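# Jog three axes to their home marks via teach pendant

## Task

Use the teach pendant to jog each of the three axes until it sits at its home mark.

## Robot and tools

Robot: two arms in a physics simulator, left_arm carrying a five-finger left hand and right_arm carrying a five-finger right hand. The left hand mirrors the right. Reference images of the scene can be shown with show_instructions.

Frames: the scene frame has its origin at table-top height, midway between the nominal arm bases, +z up, +x out over the table, and left_arm on the +y side. Image left and right do not match these names. Real bases: left_arm at (+0.043, +0.409, 0) m, right_arm at (-0.048, -0.336, 0) m, both turned almost not at all about z. Reported hand poses, velocities and targets are in each arm's own base frame. Fixed cameras and the table use the scene frame. Commanded offsets are along the axes of that arm's current Hand target.

Hand point: a point 0.05 m in front of the palm and 0.15 m out from the wrist face. Its +z runs along the straight fingers, +y leaves the palm, and +x crosses the palm away from the thumb on the right hand (toward the thumb on the left hand). Straight fingertips reach about 0.06 to 0.07 m past the point along +z and sit 0.06 m behind it along -y. A wrist bracket on the little-finger side can strike things. With fingers level, the wrist may hang below the point (up to 0.11 m palm down, 0.23 m palm up) and meet the table first.

Row layout (28 numbers, each from -1 to 1, always both arms): left_arm dx, dy, dz, rx, ry, rz; left hand thumb_turn, thumb_bend, index, middle, ring, little, force_limit, speed; then the same 14 for right_arm. The six pose numbers are an offset, not a pose, measured from the Hand target at the start of the action or move, in that target's own axes. 1.0 equals 0.6 m or 180 degrees; rx, ry, rz form one rotation vector. Sending six zeros re-requests the current Hand target. Repeating an offset moves on again. Hand motor numbers are absolute targets: -1 open/straight, +1 closed (thumb_turn +1 puts the thumb in front of the palm). force_limit maps -1..+1 to about 0..10 N (0..15 N for the two thumb motors); speed rises linearly to full at +0.48. To leave a hand unchanged, repeat its last sent eight numbers; if none were sent yet, send hand_measured plus hand_force_limit and hand_speed. For gentle grips close with speed at -0.94 or lower.

execute_actions(actions, cameras): actions is a list of actions; each action is a list of up to 15 rows, one per 1/30 s step, the last row held to fill 15 steps. Every row in an action counts from the same start pose. Images return only for an empty actions list or when cameras names them (["all"], [] or names).

move(target, speed, blend, stop_force, zero, blocking, cameras): straight-line path of each hand point toward target, one 28-number row or a list of up to 15 rows, all offsets from the same starting Hand targets. speed in m/s, 0.002 to 3.6, default 0.25 (turns up to twice that in rad/s). blend in m rounds corners in a list. stop_force in N, 3 to 120, ends an arm's path on a push; zero (default true) re-zeroes before the move. blocking=false returns after about 0.5 s, not allowed with stop_force. Paths last 0.5 to 10 s and do not avoid obstacles; avoid passing near an arm's own base. The result adds a move: line such as done, off_target, moving, held or fault; limits=paced means the pose was clipped, limits=held means steps were withheld.

wait(seconds 0 to 10), stop() to brake a running move, zoom_image(camera, region [x0,y0,x1,y1] in pixels, at most 504 each way) on cam_high, cam_low, cam_left_wrist or cam_right_wrist (all 672x504), zero_wrist_force(arm), and finished_scene(scene) with the current scene number, which ends the scene for good.

Results: end_effector_position (m), end_effector_quat_wxyz, velocities, Hand target (last commanded pose after clipping; next offsets count from it), Joint positions and torques, Wrist force and torque in the flange axes, hand_measured, hand_stopped_by (moving, target, force, stalled, fault) and hand_load_n in motor order. A hand point may settle short of its Hand target; send the remaining distance as an offset.

Cautions: orientation commands are clipped to 32 degrees from the measured one per step. Arms are stiff, so a target slightly beyond firm contact can trigger a fault stop: contact torque at a joint limit (130 N m for the big three joints, 24.3 N m for wrists) or roughly 150 N outside force halts the arm for 10 s. Move slowly near contact and use stop_force. Keep the arms and hands from pressing on each other. Don't slam, hit, push hard, overload fingers, drop or release moving parts, or let anything fall from the table. Motors overheat when holding loads, stretched out or straining at unreachable poses; at 85 °C the arm brakes for 30 s or more. The pendant must stay in its home state after the robot lets go.

Each tool is called after "Request:" in YAML: its name, and indented under it one key for each argument.

Reference images:

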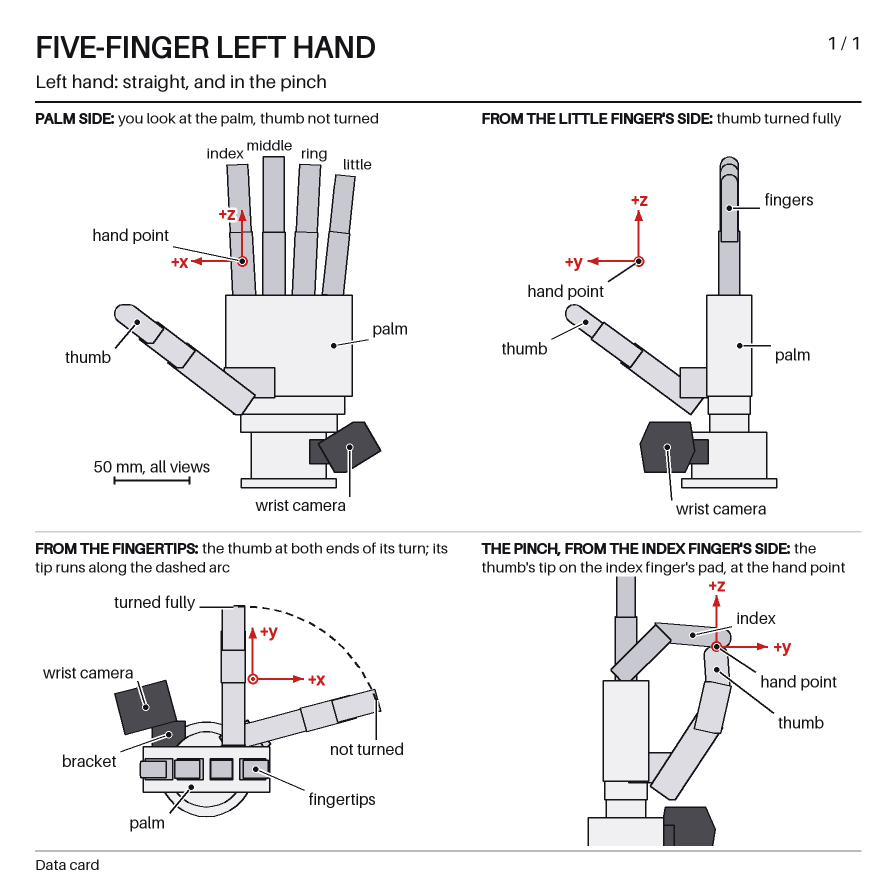

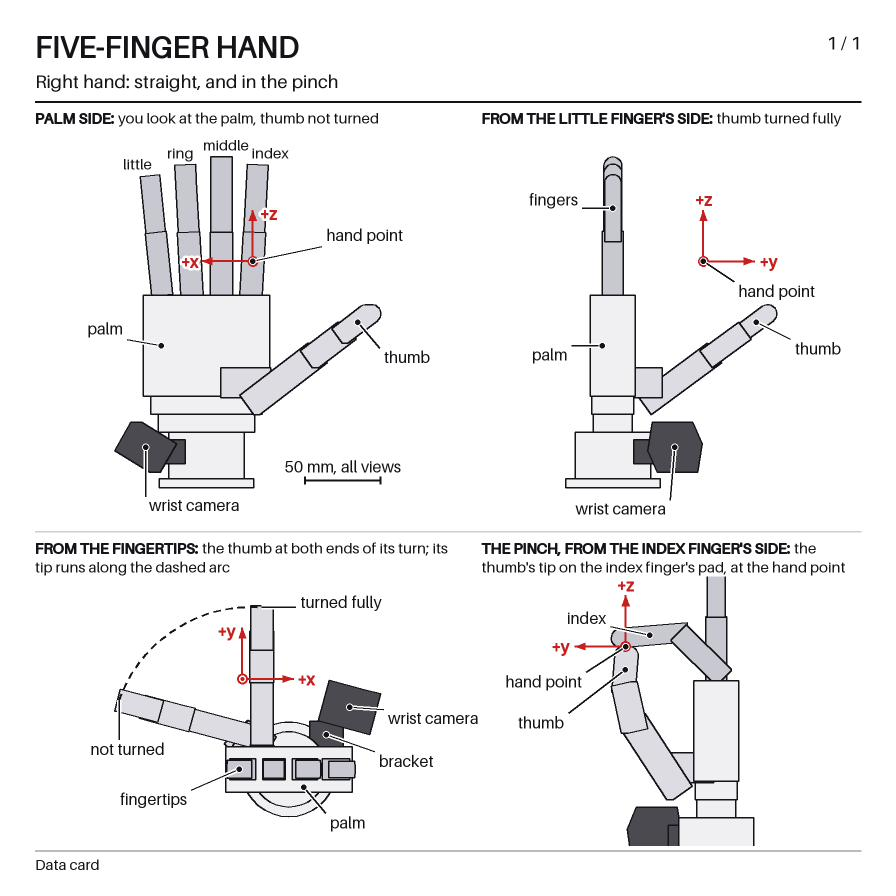

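## Session

Request:
execute_actions:
  actions: []

Scene clock: 0.00 s.
left_arm: end_effector_position=(+0.7818, -0.2852, +0.2249) hand_measured=(-1.000, -1.000, -1.000, -1.000, -1.000, -1.000) hand_load_n=(+0.0, +0.0, +0.0, +0.0, -0.5, +0.0) hand_stopped_by=(target, target, target, target, target, target) hand_force_limit=0.00 hand_speed=-0.80 end_effector_quat_wxyz=(+0.092, +0.968, +0.075, +0.219) | right_arm: end_effector_position=(+0.7002, -0.0582, +0.1664) hand_measured=(-1.000, -1.000, -1.000, -1.000, -1.000, -1.000) hand_load_n=(+0.0, +0.0, -0.5, +0.0, +0.0, +0.0) hand_stopped_by=(target, target, target, target, target, target) hand_force_limit=0.00 hand_speed=-0.80 end_effector_quat_wxyz=(+0.002, +0.508, +0.861, +0.021)
Joint positions: left_arm=[3.045 -2.575 -0.372 1.845 -1.468 1.294] | right_arm=[-0.323 -0.705 0.76 1.501 1.53 -0.827]
Joint velocities: within noise
Joint torques (N m): no reading
Wrist force (N): no reading
Wrist torque (N m): no reading
Wrist force, peak (N): no reading
Hand target: left_arm +0.7818, -0.2852, +0.2249; +0.092, +0.968, +0.075, +0.219 | right_arm +0.7002, -0.0582, +0.1664; +0.002, +0.508, +0.861, +0.021

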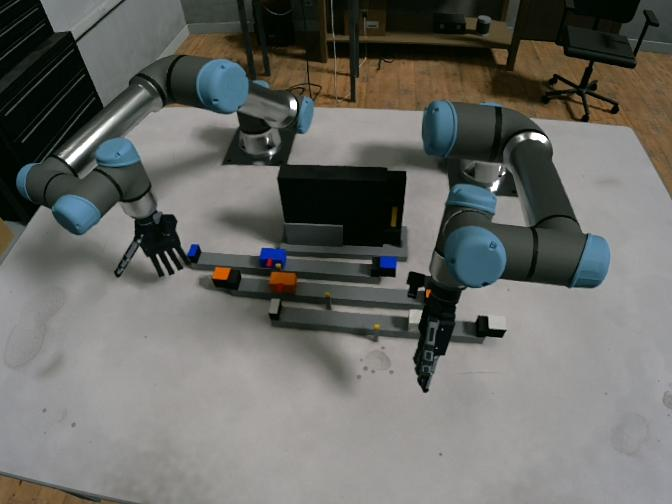

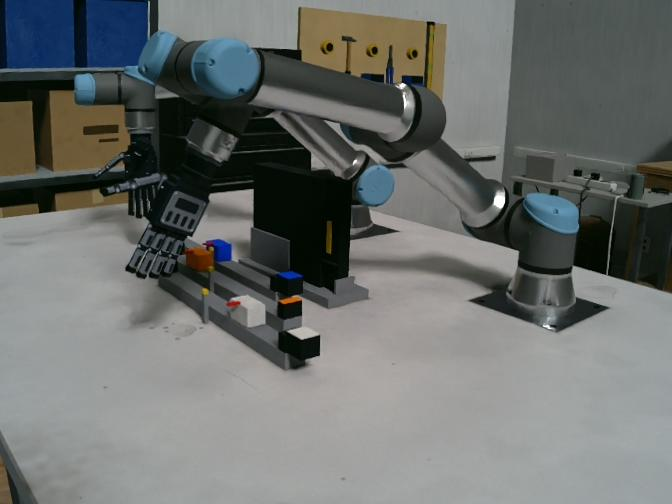

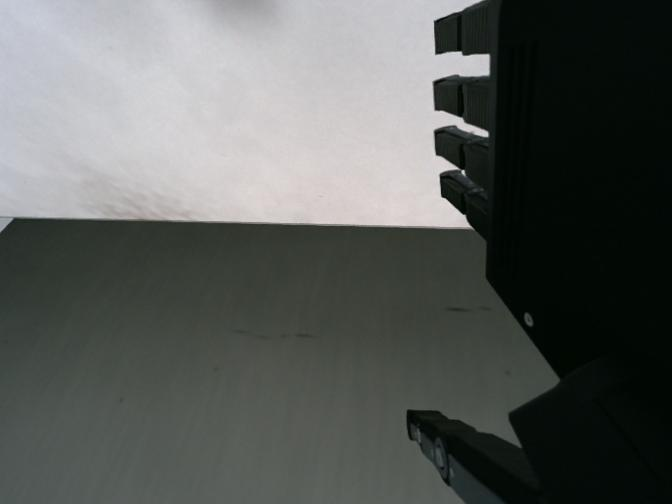

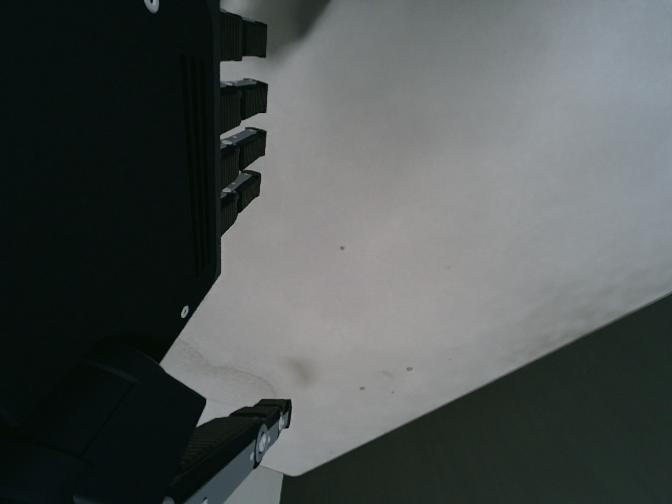

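Request:
zoom_image:
  camera: "cam_high"
  region: [180, 150, 520, 350]

Request:
zoom_image:
  camera: "cam_low"
  region: [120, 150, 400, 370]

Request:
show_instructions:

Scaled by 1.482.

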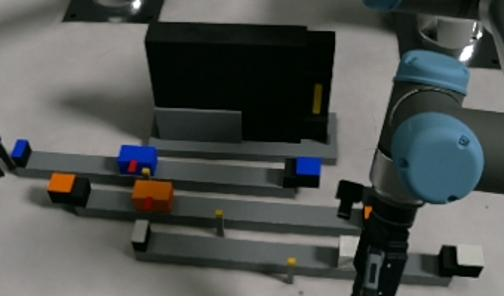

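Scaled by 1.800.

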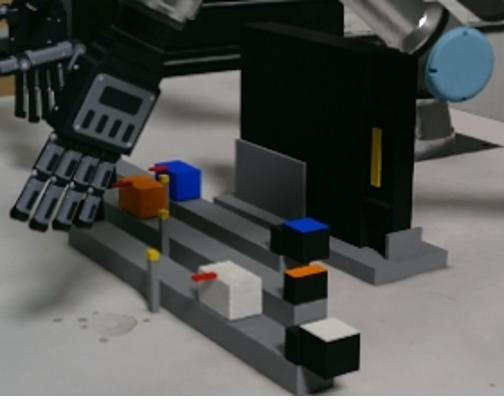

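Reference images for this scene: FIVE-FINGER LEFT HAND page 1, FIVE-FINGER HAND page 1.

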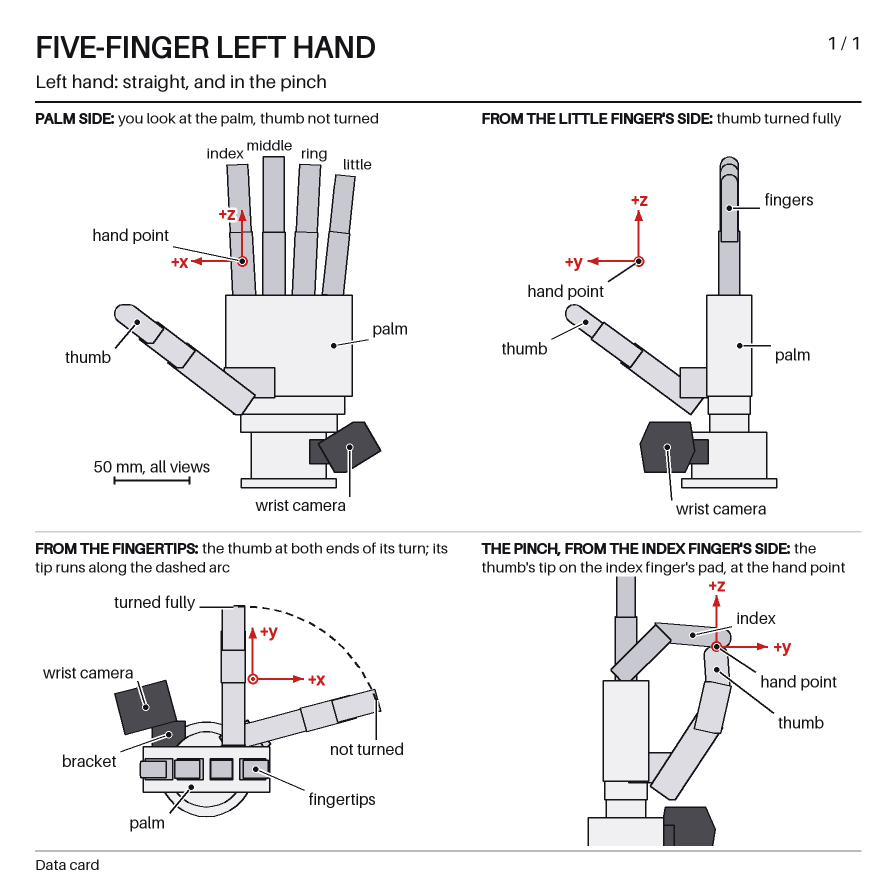

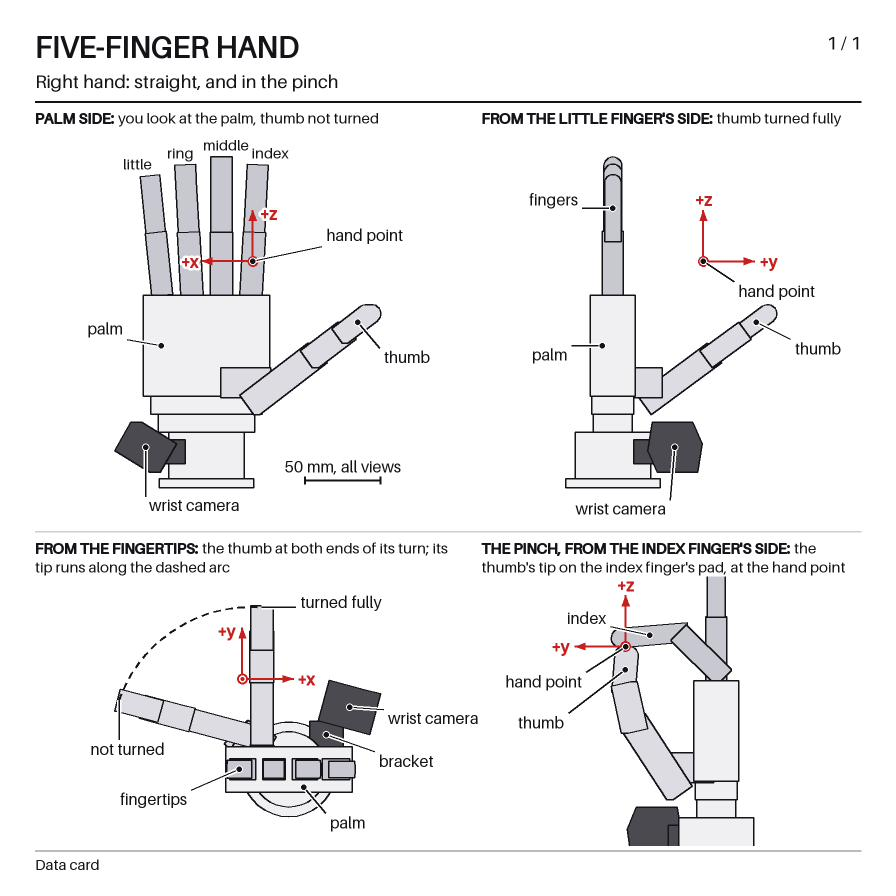

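Request:
zoom_image:
  camera: "cam_high"
  region: [270, 150, 420, 270]

Request:
zoom_image:
  camera: "cam_low"
  region: [230, 150, 380, 310]

Scaled by 3.360.

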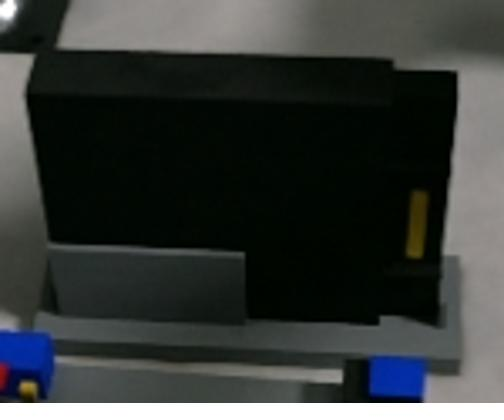

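Scaled by 3.150.

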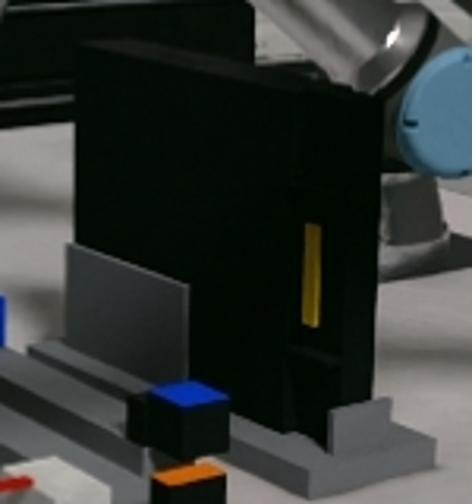

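Request:
zoom_image:
  camera: "cam_high"
  region: [200, 60, 330, 190]

Request:
zoom_image:
  camera: "cam_high"
  region: [400, 80, 560, 220]

Request:
zoom_image:
  camera: "cam_high"
  region: [90, 120, 290, 310]

Request:
zoom_image:
  camera: "cam_high"
  region: [370, 230, 530, 400]

Scaled by 3.877.

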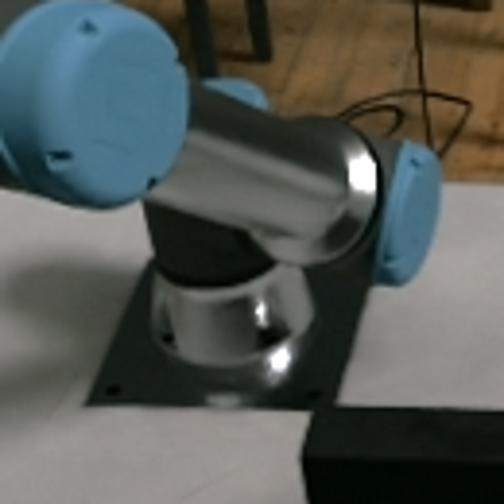

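Scaled by 3.150.

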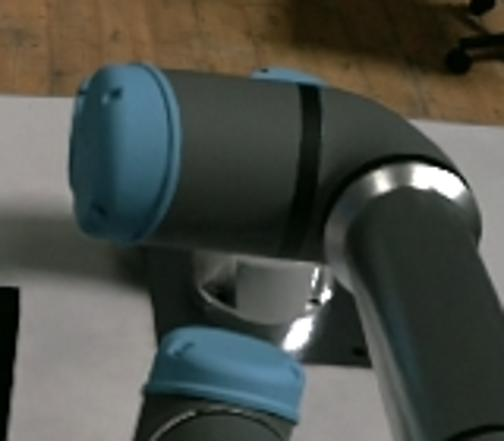

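Scaled by 2.520.

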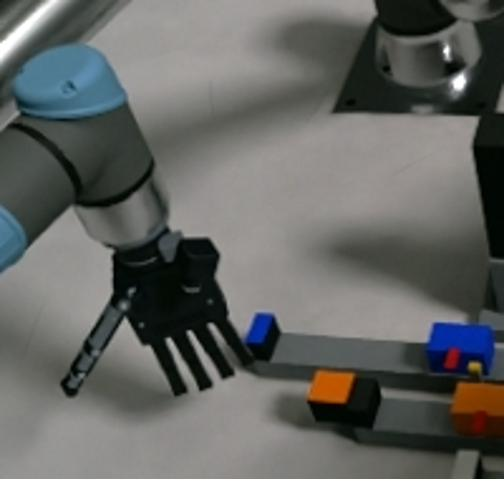

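Scaled by 2.965.

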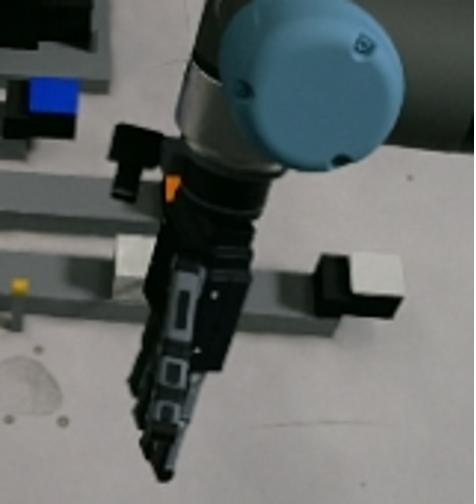

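Request:
move:
  target:
    - [0,0,0,0,0,0,-1,-1,-1,-1,-1,-1,0,-0.8,0.0084,0.0178,-0.4661,0,0,0,-1,-1,-1,-1,-1,-1,0,-0.8]
    - [0,0,0,0,0,0,-1,-1,-1,-1,-1,-1,0,-0.8,0.9565,-0.2743,-0.4663,-0.0751,-0.1491,-0.3350,-1,-1,-1,-1,-1,-1,0,-0.8]
  blend: [0.05, 0]
  cameras: ["all"]

Scene clock: 20.80 s.
left_arm: end_effector_position=(+0.7818, -0.2852, +0.2249) hand_measured=(-1.000, -1.000, -1.000, -1.000, -1.000, -1.000) hand_load_n=(+0.5, -0.5, +0.0, +0.0, +0.0, +0.0) hand_stopped_by=(target, target, target, target, target, target) hand_force_limit=0.00 hand_speed=-0.80 end_effector_quat_wxyz=(+0.092, +0.968, +0.075, +0.219) | right_arm: end_effector_position=(+0.2713, +0.3550, +0.4494) hand_measured=(-1.000, -1.000, -1.000, -1.000, -1.000, -1.000) hand_load_n=(+0.0, +0.0, +0.0, +0.0, +0.0, +0.0) hand_stopped_by=(target, target, target, target, target, target) hand_force_limit=0.00 hand_speed=-0.80 end_effector_quat_wxyz=(+0.259, +0.000, +0.966, +0.000)
Joint positions: left_arm=[3.045 -2.575 -0.372 1.845 -1.468 1.294] | right_arm=[0.753 -1.567 1.304 1.434 1.92 -0.89]
Joint torques (N m): left_arm=[1.25 58.61 19.56 -1.31 0.09 0.27] | right_arm=[7.63 -30.22 -9.61 0.74 0.36 -0.67]
Wrist force (N): left_arm=[-0.2 -0.1 0.1] | right_arm=[-0.1 0.0 -0.9]
Wrist torque (N m): left_arm=[-0.02 0.04 -0.01] | right_arm=[0.04 0.01 0.00]
Wrist force, peak (N): left_arm=[-0.4 -0.2 -0.1] | right_arm=[1.5 1.0 -1.7]
Hand target: left_arm +0.7818, -0.2852, +0.2249; +0.092, +0.968, +0.075, +0.219 | right_arm +0.2713, +0.3550, +0.4495; +0.259, +0.000, +0.966, +0.000
Off the commanded pose: left_arm 0.000 m, 0 deg | right_arm 0.000 m, 0 deg.
elbow stopped short (right arm): the move would have taken joint 3 (elbow) straighter than the controller allows.
move: done

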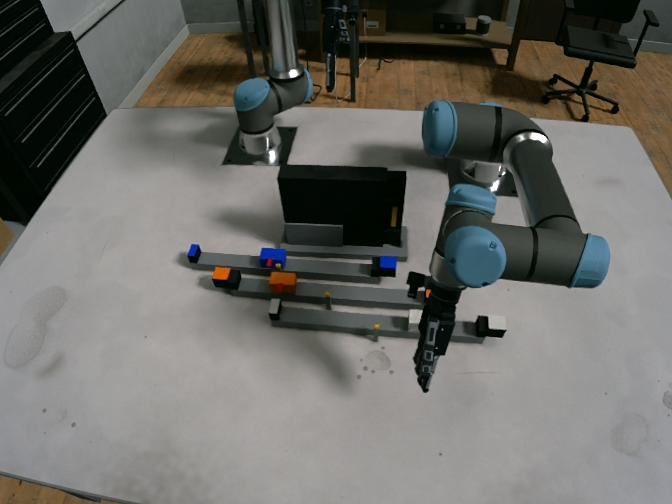

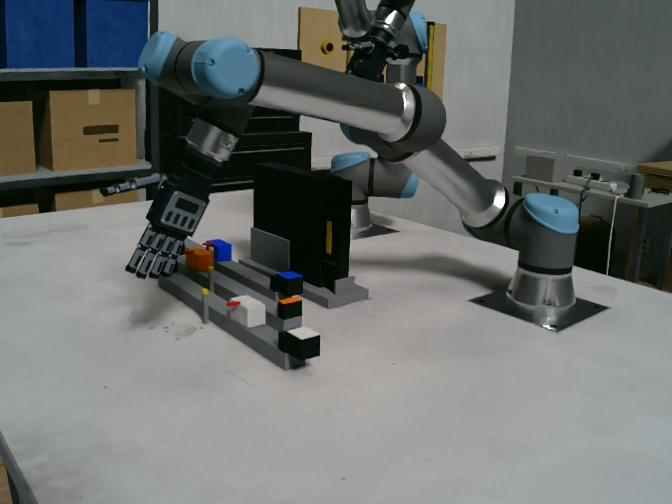

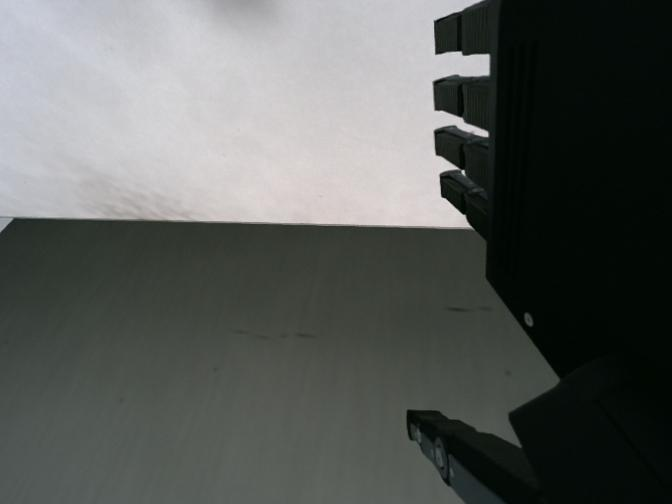

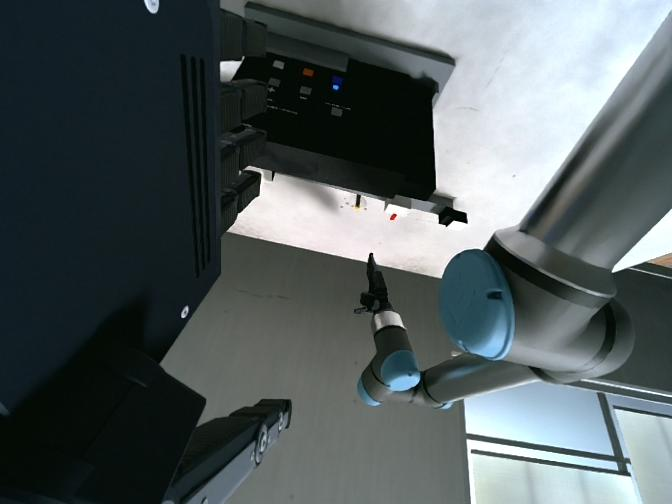

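Request:
zoom_image:
  camera: "cam_right_wrist"
  region: [220, 0, 480, 200]

Scaled by 1.938.

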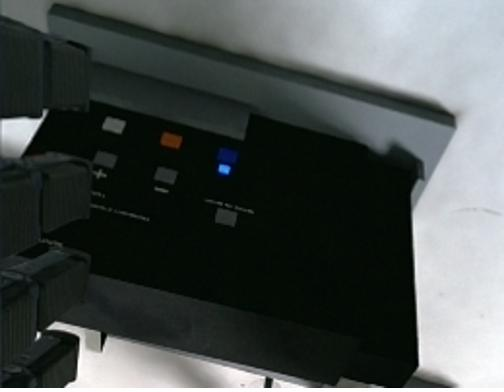

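Request:
move:
  target: [0,0,0,0,0,0,-1,-1,-1,-1,-1,-1,0,-0.8,0.1975,-0.0833,0.342,0,0,0,-1,-1,-1,-1,-1,-1,0,-0.8]
  cameras: ["cam_right_wrist","cam_high"]

Request:
zoom_image:
  camera: "cam_right_wrist"
  region: [220, 60, 520, 290]

Scene clock: 23.20 s.
left_arm: end_effector_position=(+0.7818, -0.2852, +0.2249) hand_measured=(-1.000, -1.000, -1.000, -1.000, -1.000, -1.000) hand_load_n=(+0.0, +0.0, +0.0, +0.0, +0.0, +0.0) hand_stopped_by=(target, target, target, target, target, target) hand_force_limit=0.00 hand_speed=-0.80 end_effector_quat_wxyz=(+0.092, +0.968, +0.075, +0.219) | right_arm: end_effector_position=(+0.2716, +0.3050, +0.2125) hand_measured=(-1.000, -1.000, -1.000, -1.000, -1.000, -1.000) hand_load_n=(+0.0, +0.0, +0.0, +0.0, +0.0, +0.5) hand_stopped_by=(target, target, target, target, target, target) hand_force_limit=0.00 hand_speed=-0.80 end_effector_quat_wxyz=(+0.259, +0.000, +0.966, +0.000)
Joint positions: left_arm=[3.045 -2.575 -0.372 1.845 -1.468 1.294] | right_arm=[0.605 -1.672 2.006 0.792 1.859 -1.032]
Joint torques (N m): left_arm=[1.11 59.01 20.39 -1.51 0.33 0.22] | right_arm=[2.36 -24.52 -9.93 0.68 2.54 1.44]
Wrist force (N): left_arm=[-0.2 -0.1 0.0] | right_arm=[-0.2 -0.1 -0.8]
Wrist torque (N m): left_arm=[-0.02 0.03 -0.01] | right_arm=[0.01 0.04 -0.15]
Wrist force, peak (N): left_arm=[-0.4 -0.2 -0.2] | right_arm=[-1.0 0.2 -2.6]
Hand target: left_arm +0.7818, -0.2852, +0.2249; +0.092, +0.968, +0.075, +0.219 | right_arm +0.2716, +0.3049, +0.2125; +0.259, +0.000, +0.966, +0.000
Off the commanded pose: left_arm 0.000 m, 0 deg | right_arm 0.000 m, 0 deg.
move: done
Images, in order (width x height): cam_high 672x504, cam_right_wrist 672x504.

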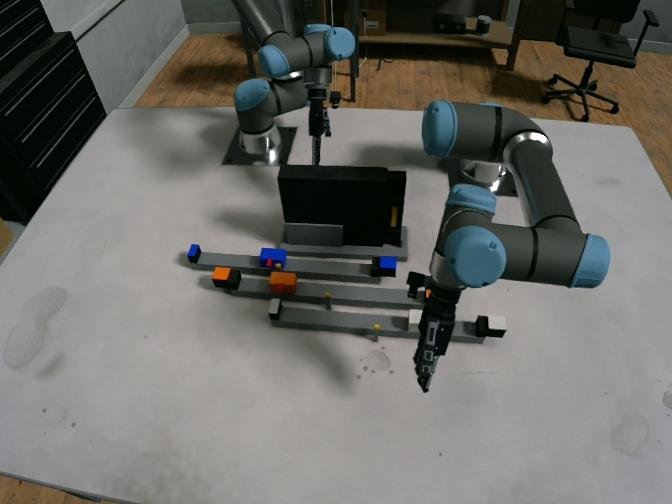

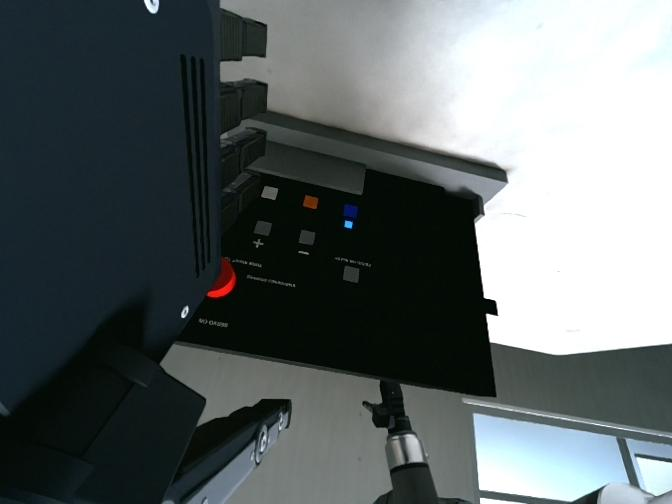

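Scaled by 1.680.

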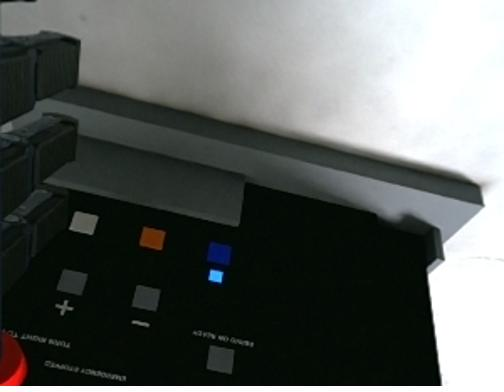

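Request:
move:
  target: [0,0,0,0,0,0,-1,-1,-1,-1,-1,-1,0,-0.8,0.0,-0.175,0.0,0,0,0,-1,-1,-1,-1,-1,-1,0,-0.8]
  cameras: ["cam_right_wrist"]

Request:
zoom_image:
  camera: "cam_right_wrist"
  region: [260, 120, 610, 400]

Request:
zoom_image:
  camera: "cam_right_wrist"
  region: [300, 180, 500, 340]

Scene clock: 24.67 s.
left_arm: end_effector_position=(+0.7818, -0.2852, +0.2249) hand_measured=(-1.000, -1.000, -1.000, -1.000, -1.000, -1.000) hand_load_n=(+0.0, -0.5, +0.0, +0.0, +0.0, +0.0) hand_stopped_by=(target, target, target, target, target, target) hand_force_limit=0.00 hand_speed=-0.80 end_effector_quat_wxyz=(+0.092, +0.968, +0.075, +0.219) | right_arm: end_effector_position=(+0.2717, +0.1999, +0.2125) hand_measured=(-1.000, -1.000, -1.000, -1.000, -1.000, -1.000) hand_load_n=(+0.0, -0.5, +0.0, +0.0, +0.0, +0.0) hand_stopped_by=(target, target, target, target, target, target) hand_force_limit=0.00 hand_speed=-0.80 end_effector_quat_wxyz=(+0.259, +0.000, +0.966, +0.000)
Joint positions: left_arm=[3.045 -2.575 -0.372 1.845 -1.468 1.294] | right_arm=[0.052 -1.98 2.208 0.818 1.597 -1.526]
Joint torques (N m): left_arm=[1.09 58.65 19.41 -1.43 0.35 0.17] | right_arm=[-5.98 -2.86 -26.26 0.7 -1.81 -1.58]
Wrist force (N): left_arm=[0.0 -0.1 -0.2] | right_arm=[0.0 -0.7 -0.7]
Wrist torque (N m): left_arm=[-0.01 0.01 0.00] | right_arm=[-0.08 0.02 -0.13]
Wrist force, peak (N): left_arm=[0.0 -0.4 -0.1] | right_arm=[-0.2 -2.1 -0.8]
Hand target: left_arm +0.7818, -0.2852, +0.2249; +0.092, +0.968, +0.075, +0.219 | right_arm +0.2717, +0.1999, +0.2125; +0.259, +0.000, +0.966, +0.000
Off the commanded pose: left_arm 0.000 m, 0 deg | right_arm 0.000 m, 0 deg.
move: done
Images, in order (width x height): cam_right_wrist 672x504.

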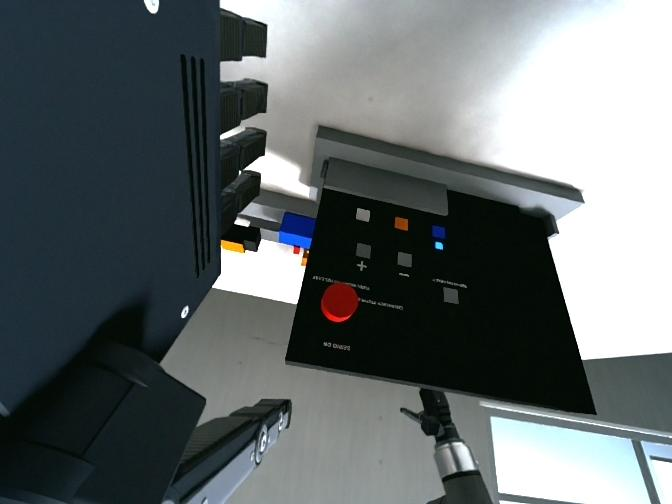

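Scaled by 1.440.

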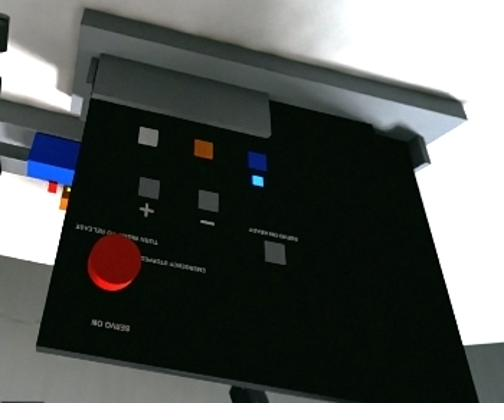

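Scaled by 2.520.

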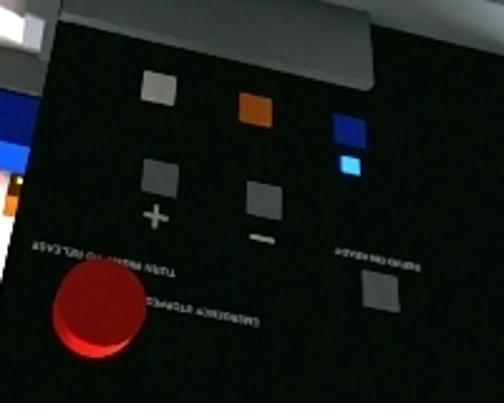

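Request:
zoom_image:
  camera: "cam_right_wrist"
  region: [300, 260, 420, 360]

Request:
zoom_image:
  camera: "cam_right_wrist"
  region: [400, 220, 500, 320]

Scaled by 4.200.

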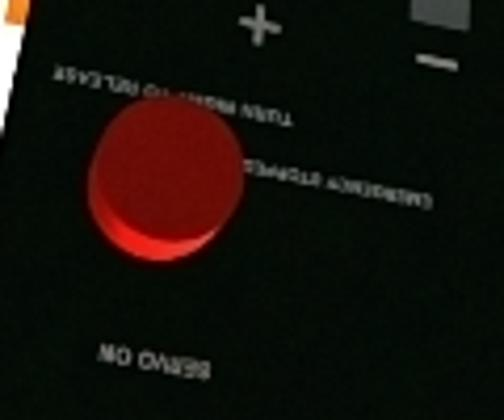

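Scaled by 5.040.

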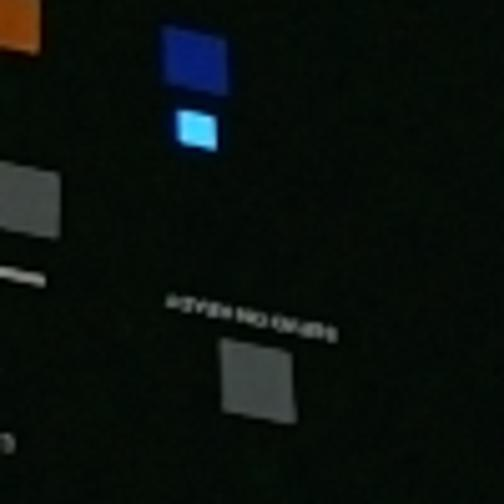

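Request:
move:
  target:
    - [-0.1072,-0.2767,-0.4063,-0.1329,0.0131,0.2347,-1,-1,-1,-1,-1,-1,0,-0.8,0,0,0,0,0,0,-1,-1,-1,-1,-1,-1,0,-0.8]
    - [-0.445,-0.4067,-0.3497,-0.2658,0.0263,0.4693,-1,-1,-1,-1,-1,-1,0,-0.8,0,0,0,0,0,0,-1,-1,-1,-1,-1,-1,0,-0.8]
  blend: [0.06, 0]
  cameras: ["all"]

Scene clock: 46.27 s.
left_arm: end_effector_position=(+0.4259, -0.0672, +0.2500) hand_measured=(-1.000, -1.000, -1.000, -1.000, -1.000, -1.000) hand_load_n=(-0.5, +0.0, -0.5, +0.0, +0.0, +0.0) hand_stopped_by=(target, target, target, target, target, target) hand_force_limit=0.00 hand_speed=-0.80 end_effector_quat_wxyz=(+0.273, +0.648, -0.659, +0.268) | right_arm: end_effector_position=(+0.2717, +0.1999, +0.2125) hand_measured=(-1.000, -1.000, -1.000, -1.000, -1.000, -1.000) hand_load_n=(+0.0, +0.0, +0.0, +0.0, +0.0, -0.5) hand_stopped_by=(target, target, target, target, target, target) hand_force_limit=0.00 hand_speed=-0.80 end_effector_quat_wxyz=(+0.259, +0.000, +0.966, +0.000)
Joint positions: left_arm=[3.668 -2.12 -1.458 1.529 -0.921 3.849] | right_arm=[0.052 -1.98 2.208 0.818 1.597 -1.527]
Joint torques (N m): left_arm=[-1.52 53.67 18.62 -1.2 1.34 2.74] | right_arm=[6.28 8.98 -25.61 0.31 1.64 1.6]
Wrist force (N): left_arm=[-0.2 0.2 -0.3] | right_arm=[0.1 -0.9 -0.5]
Wrist torque (N m): left_arm=[0.04 0.03 0.04] | right_arm=[-0.12 0.00 -0.09]
Wrist force, peak (N): left_arm=[-0.2 1.1 1.1] | right_arm=[0.0 -0.9 -0.9]
Hand target: left_arm +0.4259, -0.0672, +0.2500; +0.273, +0.647, -0.659, +0.268 | right_arm +0.2717, +0.1999, +0.2125; +0.259, +0.000, +0.966, +0.000
Off the commanded pose: left_arm 0.000 m, 0 deg | right_arm 0.000 m, 0 deg.
move: done

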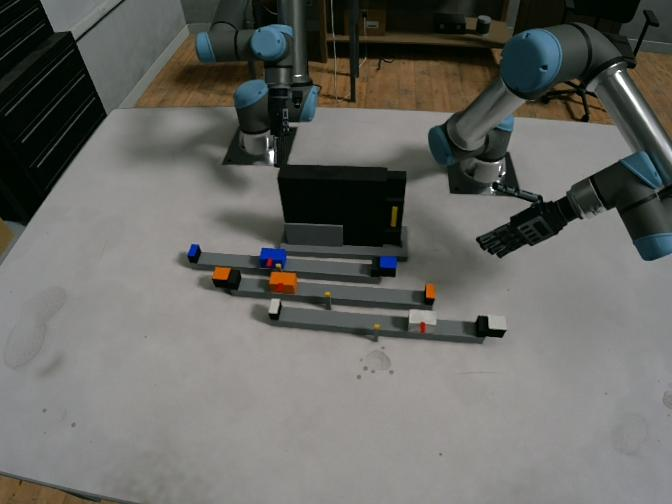

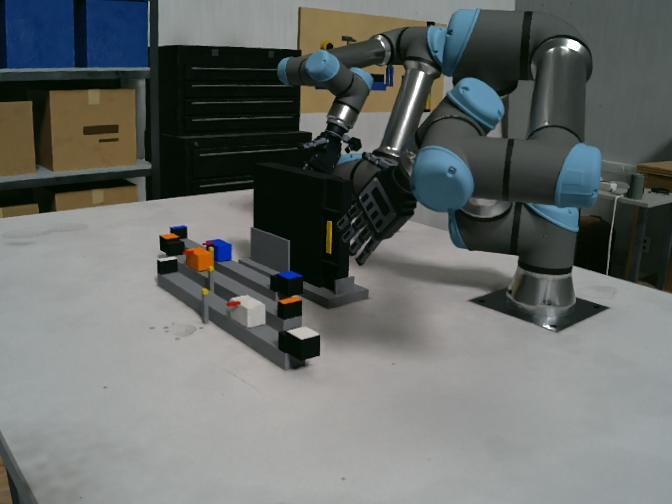

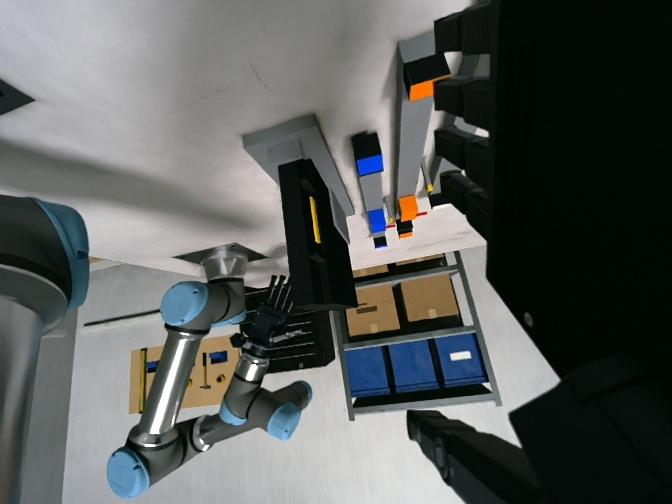

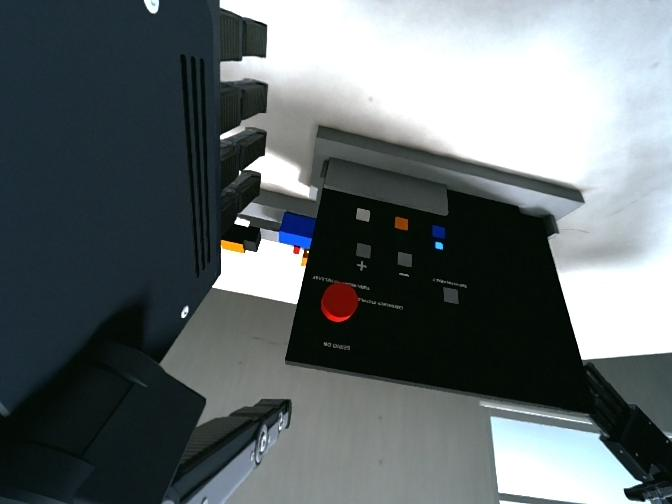

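Request:
zoom_image:
  camera: "cam_left_wrist"
  region: [230, 90, 450, 320]

Request:
zoom_image:
  camera: "cam_high"
  region: [180, 230, 520, 350]

Request:
zoom_image:
  camera: "cam_low"
  region: [230, 150, 430, 310]

Scaled by 2.191.

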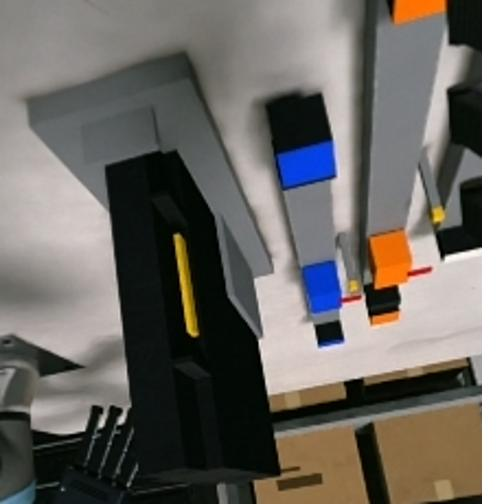

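Scaled by 1.482.

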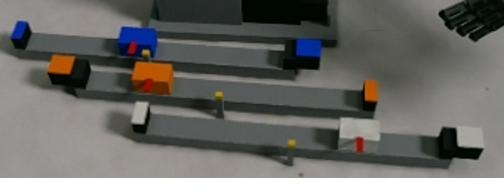

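Scaled by 2.520.

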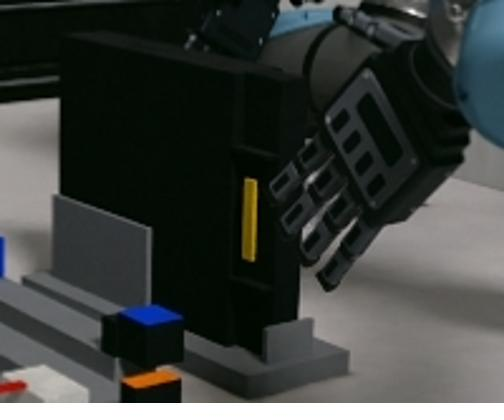

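Request:
move:
  target:
    - [0,0,0,0,0,0,-1,-1,-1,-1,-1,-1,0,-0.8,-0.06,0.05,-0.05,0.25,0,-0.433,-1,-1,-1,1,1,1,0,0]
    - [0,0,0,0,0,0,-1,-1,-1,-1,-1,-1,0,-0.8,0.0125,0.149,0.0745,0.5,0,-0.866,-1,-1,-1,1,1,1,0,0]
  blend: [0.05, 0]
  cameras: ["cam_high","cam_right_wrist","cam_low"]

Scene clock: 58.00 s.
left_arm: end_effector_position=(+0.4259, -0.0672, +0.2500) hand_measured=(-1.000, -1.000, -1.000, -1.000, -1.000, -1.000) hand_load_n=(+0.0, +0.0, +0.0, +0.0, +0.0, +0.0) hand_stopped_by=(target, target, target, target, target, target) hand_force_limit=0.00 hand_speed=-0.80 end_effector_quat_wxyz=(+0.273, +0.647, -0.659, +0.268) | right_arm: end_effector_position=(+0.2874, +0.2849, +0.1768) hand_measured=(-1.000, -1.000, -1.000, +1.000, +1.000, +1.000) hand_load_n=(+0.0, +0.0, +0.0, -0.5, +0.0, +0.0) hand_stopped_by=(target, target, target, target, target, target) hand_force_limit=0.00 hand_speed=0.00 end_effector_quat_wxyz=(-0.016, +0.706, -0.058, +0.705)
Joint positions: left_arm=[3.668 -2.12 -1.458 1.529 -0.921 3.849] | right_arm=[1.075 -1.454 2.213 -0.749 2.705 -4.599]
Joint torques (N m): left_arm=[-2.77 51.24 11.16 -1.43 -0.09 1.09] | right_arm=[3.21 -26.43 -23.86 1.04 2.16 1.09]
Wrist force (N): left_arm=[0.1 0.2 -0.4] | right_arm=[-0.4 1.6 -1.5]
Wrist torque (N m): left_arm=[0.06 -0.01 0.03] | right_arm=[0.14 0.59 0.18]
Wrist force, peak (N): left_arm=[-0.1 0.1 -0.8] | right_arm=[-0.8 1.3 -2.3]
Hand target: left_arm +0.4259, -0.0672, +0.2500; +0.273, +0.647, -0.659, +0.268 | right_arm +0.2874, +0.2849, +0.1768; -0.016, +0.706, -0.058, +0.705 (not the last commanded pose)
Off the commanded pose: left_arm 0.000 m, 0 deg | right_arm 0.008 m, 7 deg.
move: held (right_arm; a check stopped the path); path passed 1 of 2 targets; limits=held
pose unreachable (right arm): on one or more control steps of this call, first in action 0 (counted from 0), this arm could not follow its commanded pose, so it was not sent that pose on those steps. It may still have moved: this result reports where it is.
cause: moving toward the commanded pose would bring two parts of the arm too close to each other (joints 4 (wrist 1) to 6 (wrist 3) lie between them).
Images, in order (width x height): cam_high 672x504, cam_low 672x504, cam_right_wrist 672x504.

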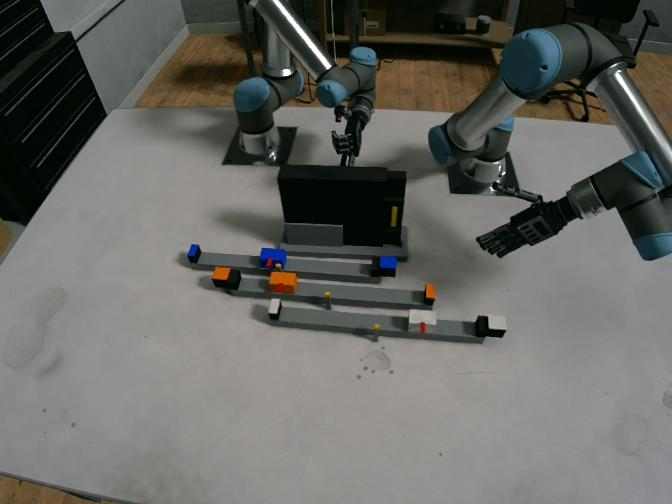

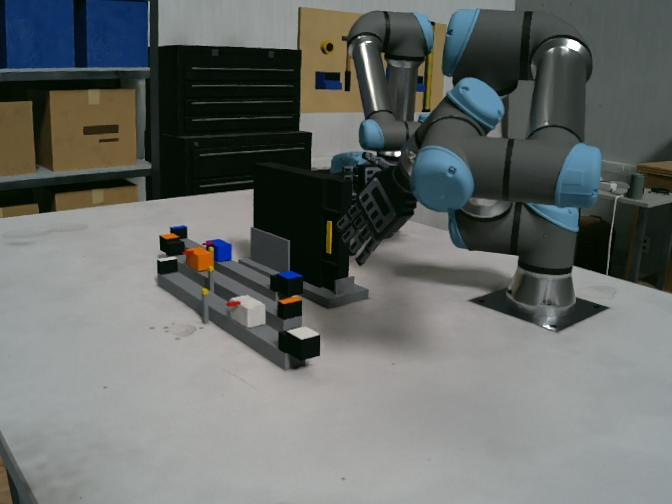

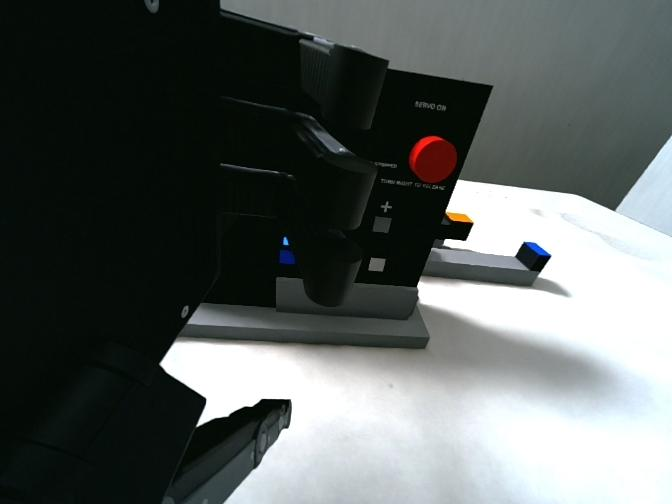

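Request:
move:
  target:
    - [0,0,0,0,0,0,-1,-1,-1,-1,-1,-1,0,-0.8,-0.0648,-0.1857,-0.0762,-0.0800,-0.1777,0.4334,1,-1,1,1,1,-1,0,0]
  cameras: ["cam_high","cam_right_wrist","cam_low"]

Scene clock: 65.63 s.
left_arm: end_effector_position=(+0.4259, -0.0672, +0.2500) hand_measured=(-1.000, -1.000, -1.000, -1.000, -1.000, -1.000) hand_load_n=(+0.0, -0.5, +0.0, +0.0, +0.0, +0.0) hand_stopped_by=(target, target, target, target, target, target) hand_force_limit=0.00 hand_speed=-0.80 end_effector_quat_wxyz=(+0.273, +0.647, -0.659, +0.268) | right_arm: end_effector_position=(+0.2485, +0.4022, +0.1499) hand_measured=(+1.000, -1.000, +1.000, +1.000, +1.000, -1.000) hand_load_n=(+0.0, +0.0, +0.0, +0.0, +0.0, +0.0) hand_stopped_by=(target, target, target, target, target, target) hand_force_limit=0.00 hand_speed=0.00 end_effector_quat_wxyz=(-0.382, +0.664, -0.556, +0.322)
Joint positions: left_arm=[3.668 -2.12 -1.458 1.529 -0.921 3.849] | right_arm=[0.973 -1.484 1.967 0.21 2.242 -2.668]
Joint torques (N m): left_arm=[-2.79 50.72 15.11 -1.56 -0.04 -0.51] | right_arm=[6.16 -10.15 -25.86 1.87 0.92 1.45]
Wrist force (N): left_arm=[-0.2 0.1 -0.5] | right_arm=[0.2 -0.2 -1.6]
Wrist torque (N m): left_arm=[0.04 0.02 0.02] | right_arm=[0.09 0.16 0.36]
Wrist force, peak (N): left_arm=[0.1 0.1 -0.8] | right_arm=[-0.1 2.0 -1.9]
Hand target: left_arm +0.4259, -0.0672, +0.2500; +0.273, +0.647, -0.659, +0.268 | right_arm +0.2485, +0.4022, +0.1499; -0.382, +0.664, -0.557, +0.322
Off the commanded pose: left_arm 0.000 m, 0 deg | right_arm 0.000 m, 0 deg.
move: done
Images, in order (width x height): cam_high 672x504, cam_low 672x504, cam_right_wrist 672x504.

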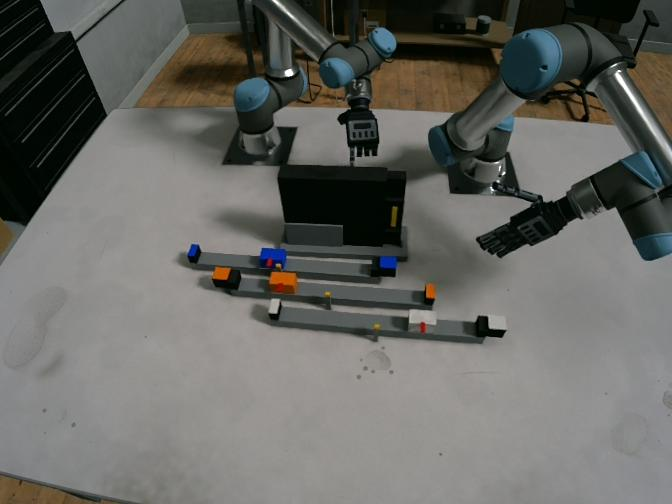

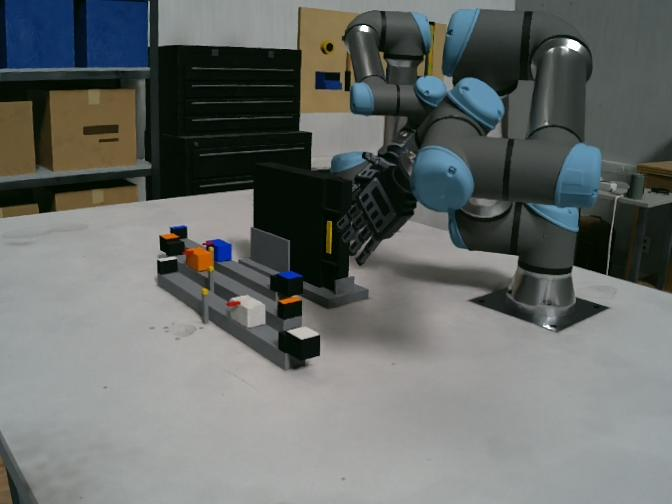

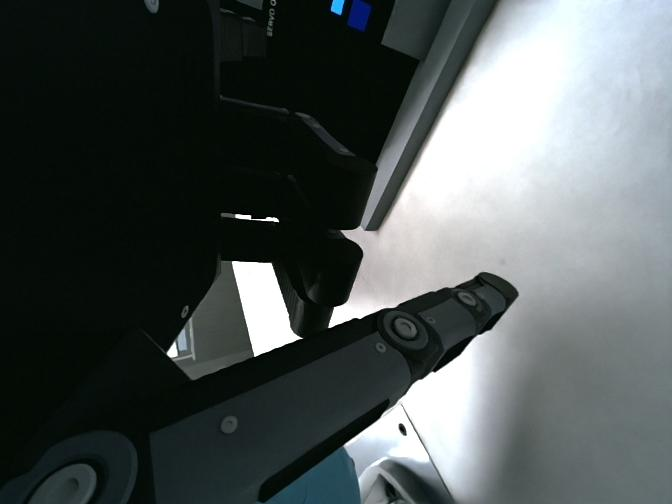

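Request:
zoom_image:
  camera: "cam_right_wrist"
  region: [180, 0, 420, 160]

Scaled by 2.100.

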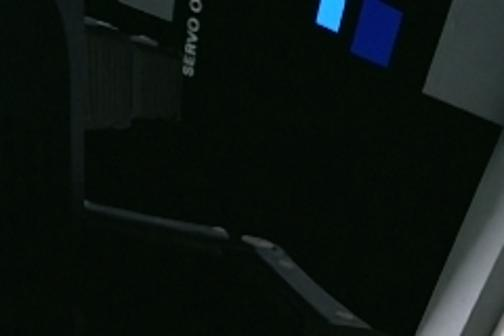

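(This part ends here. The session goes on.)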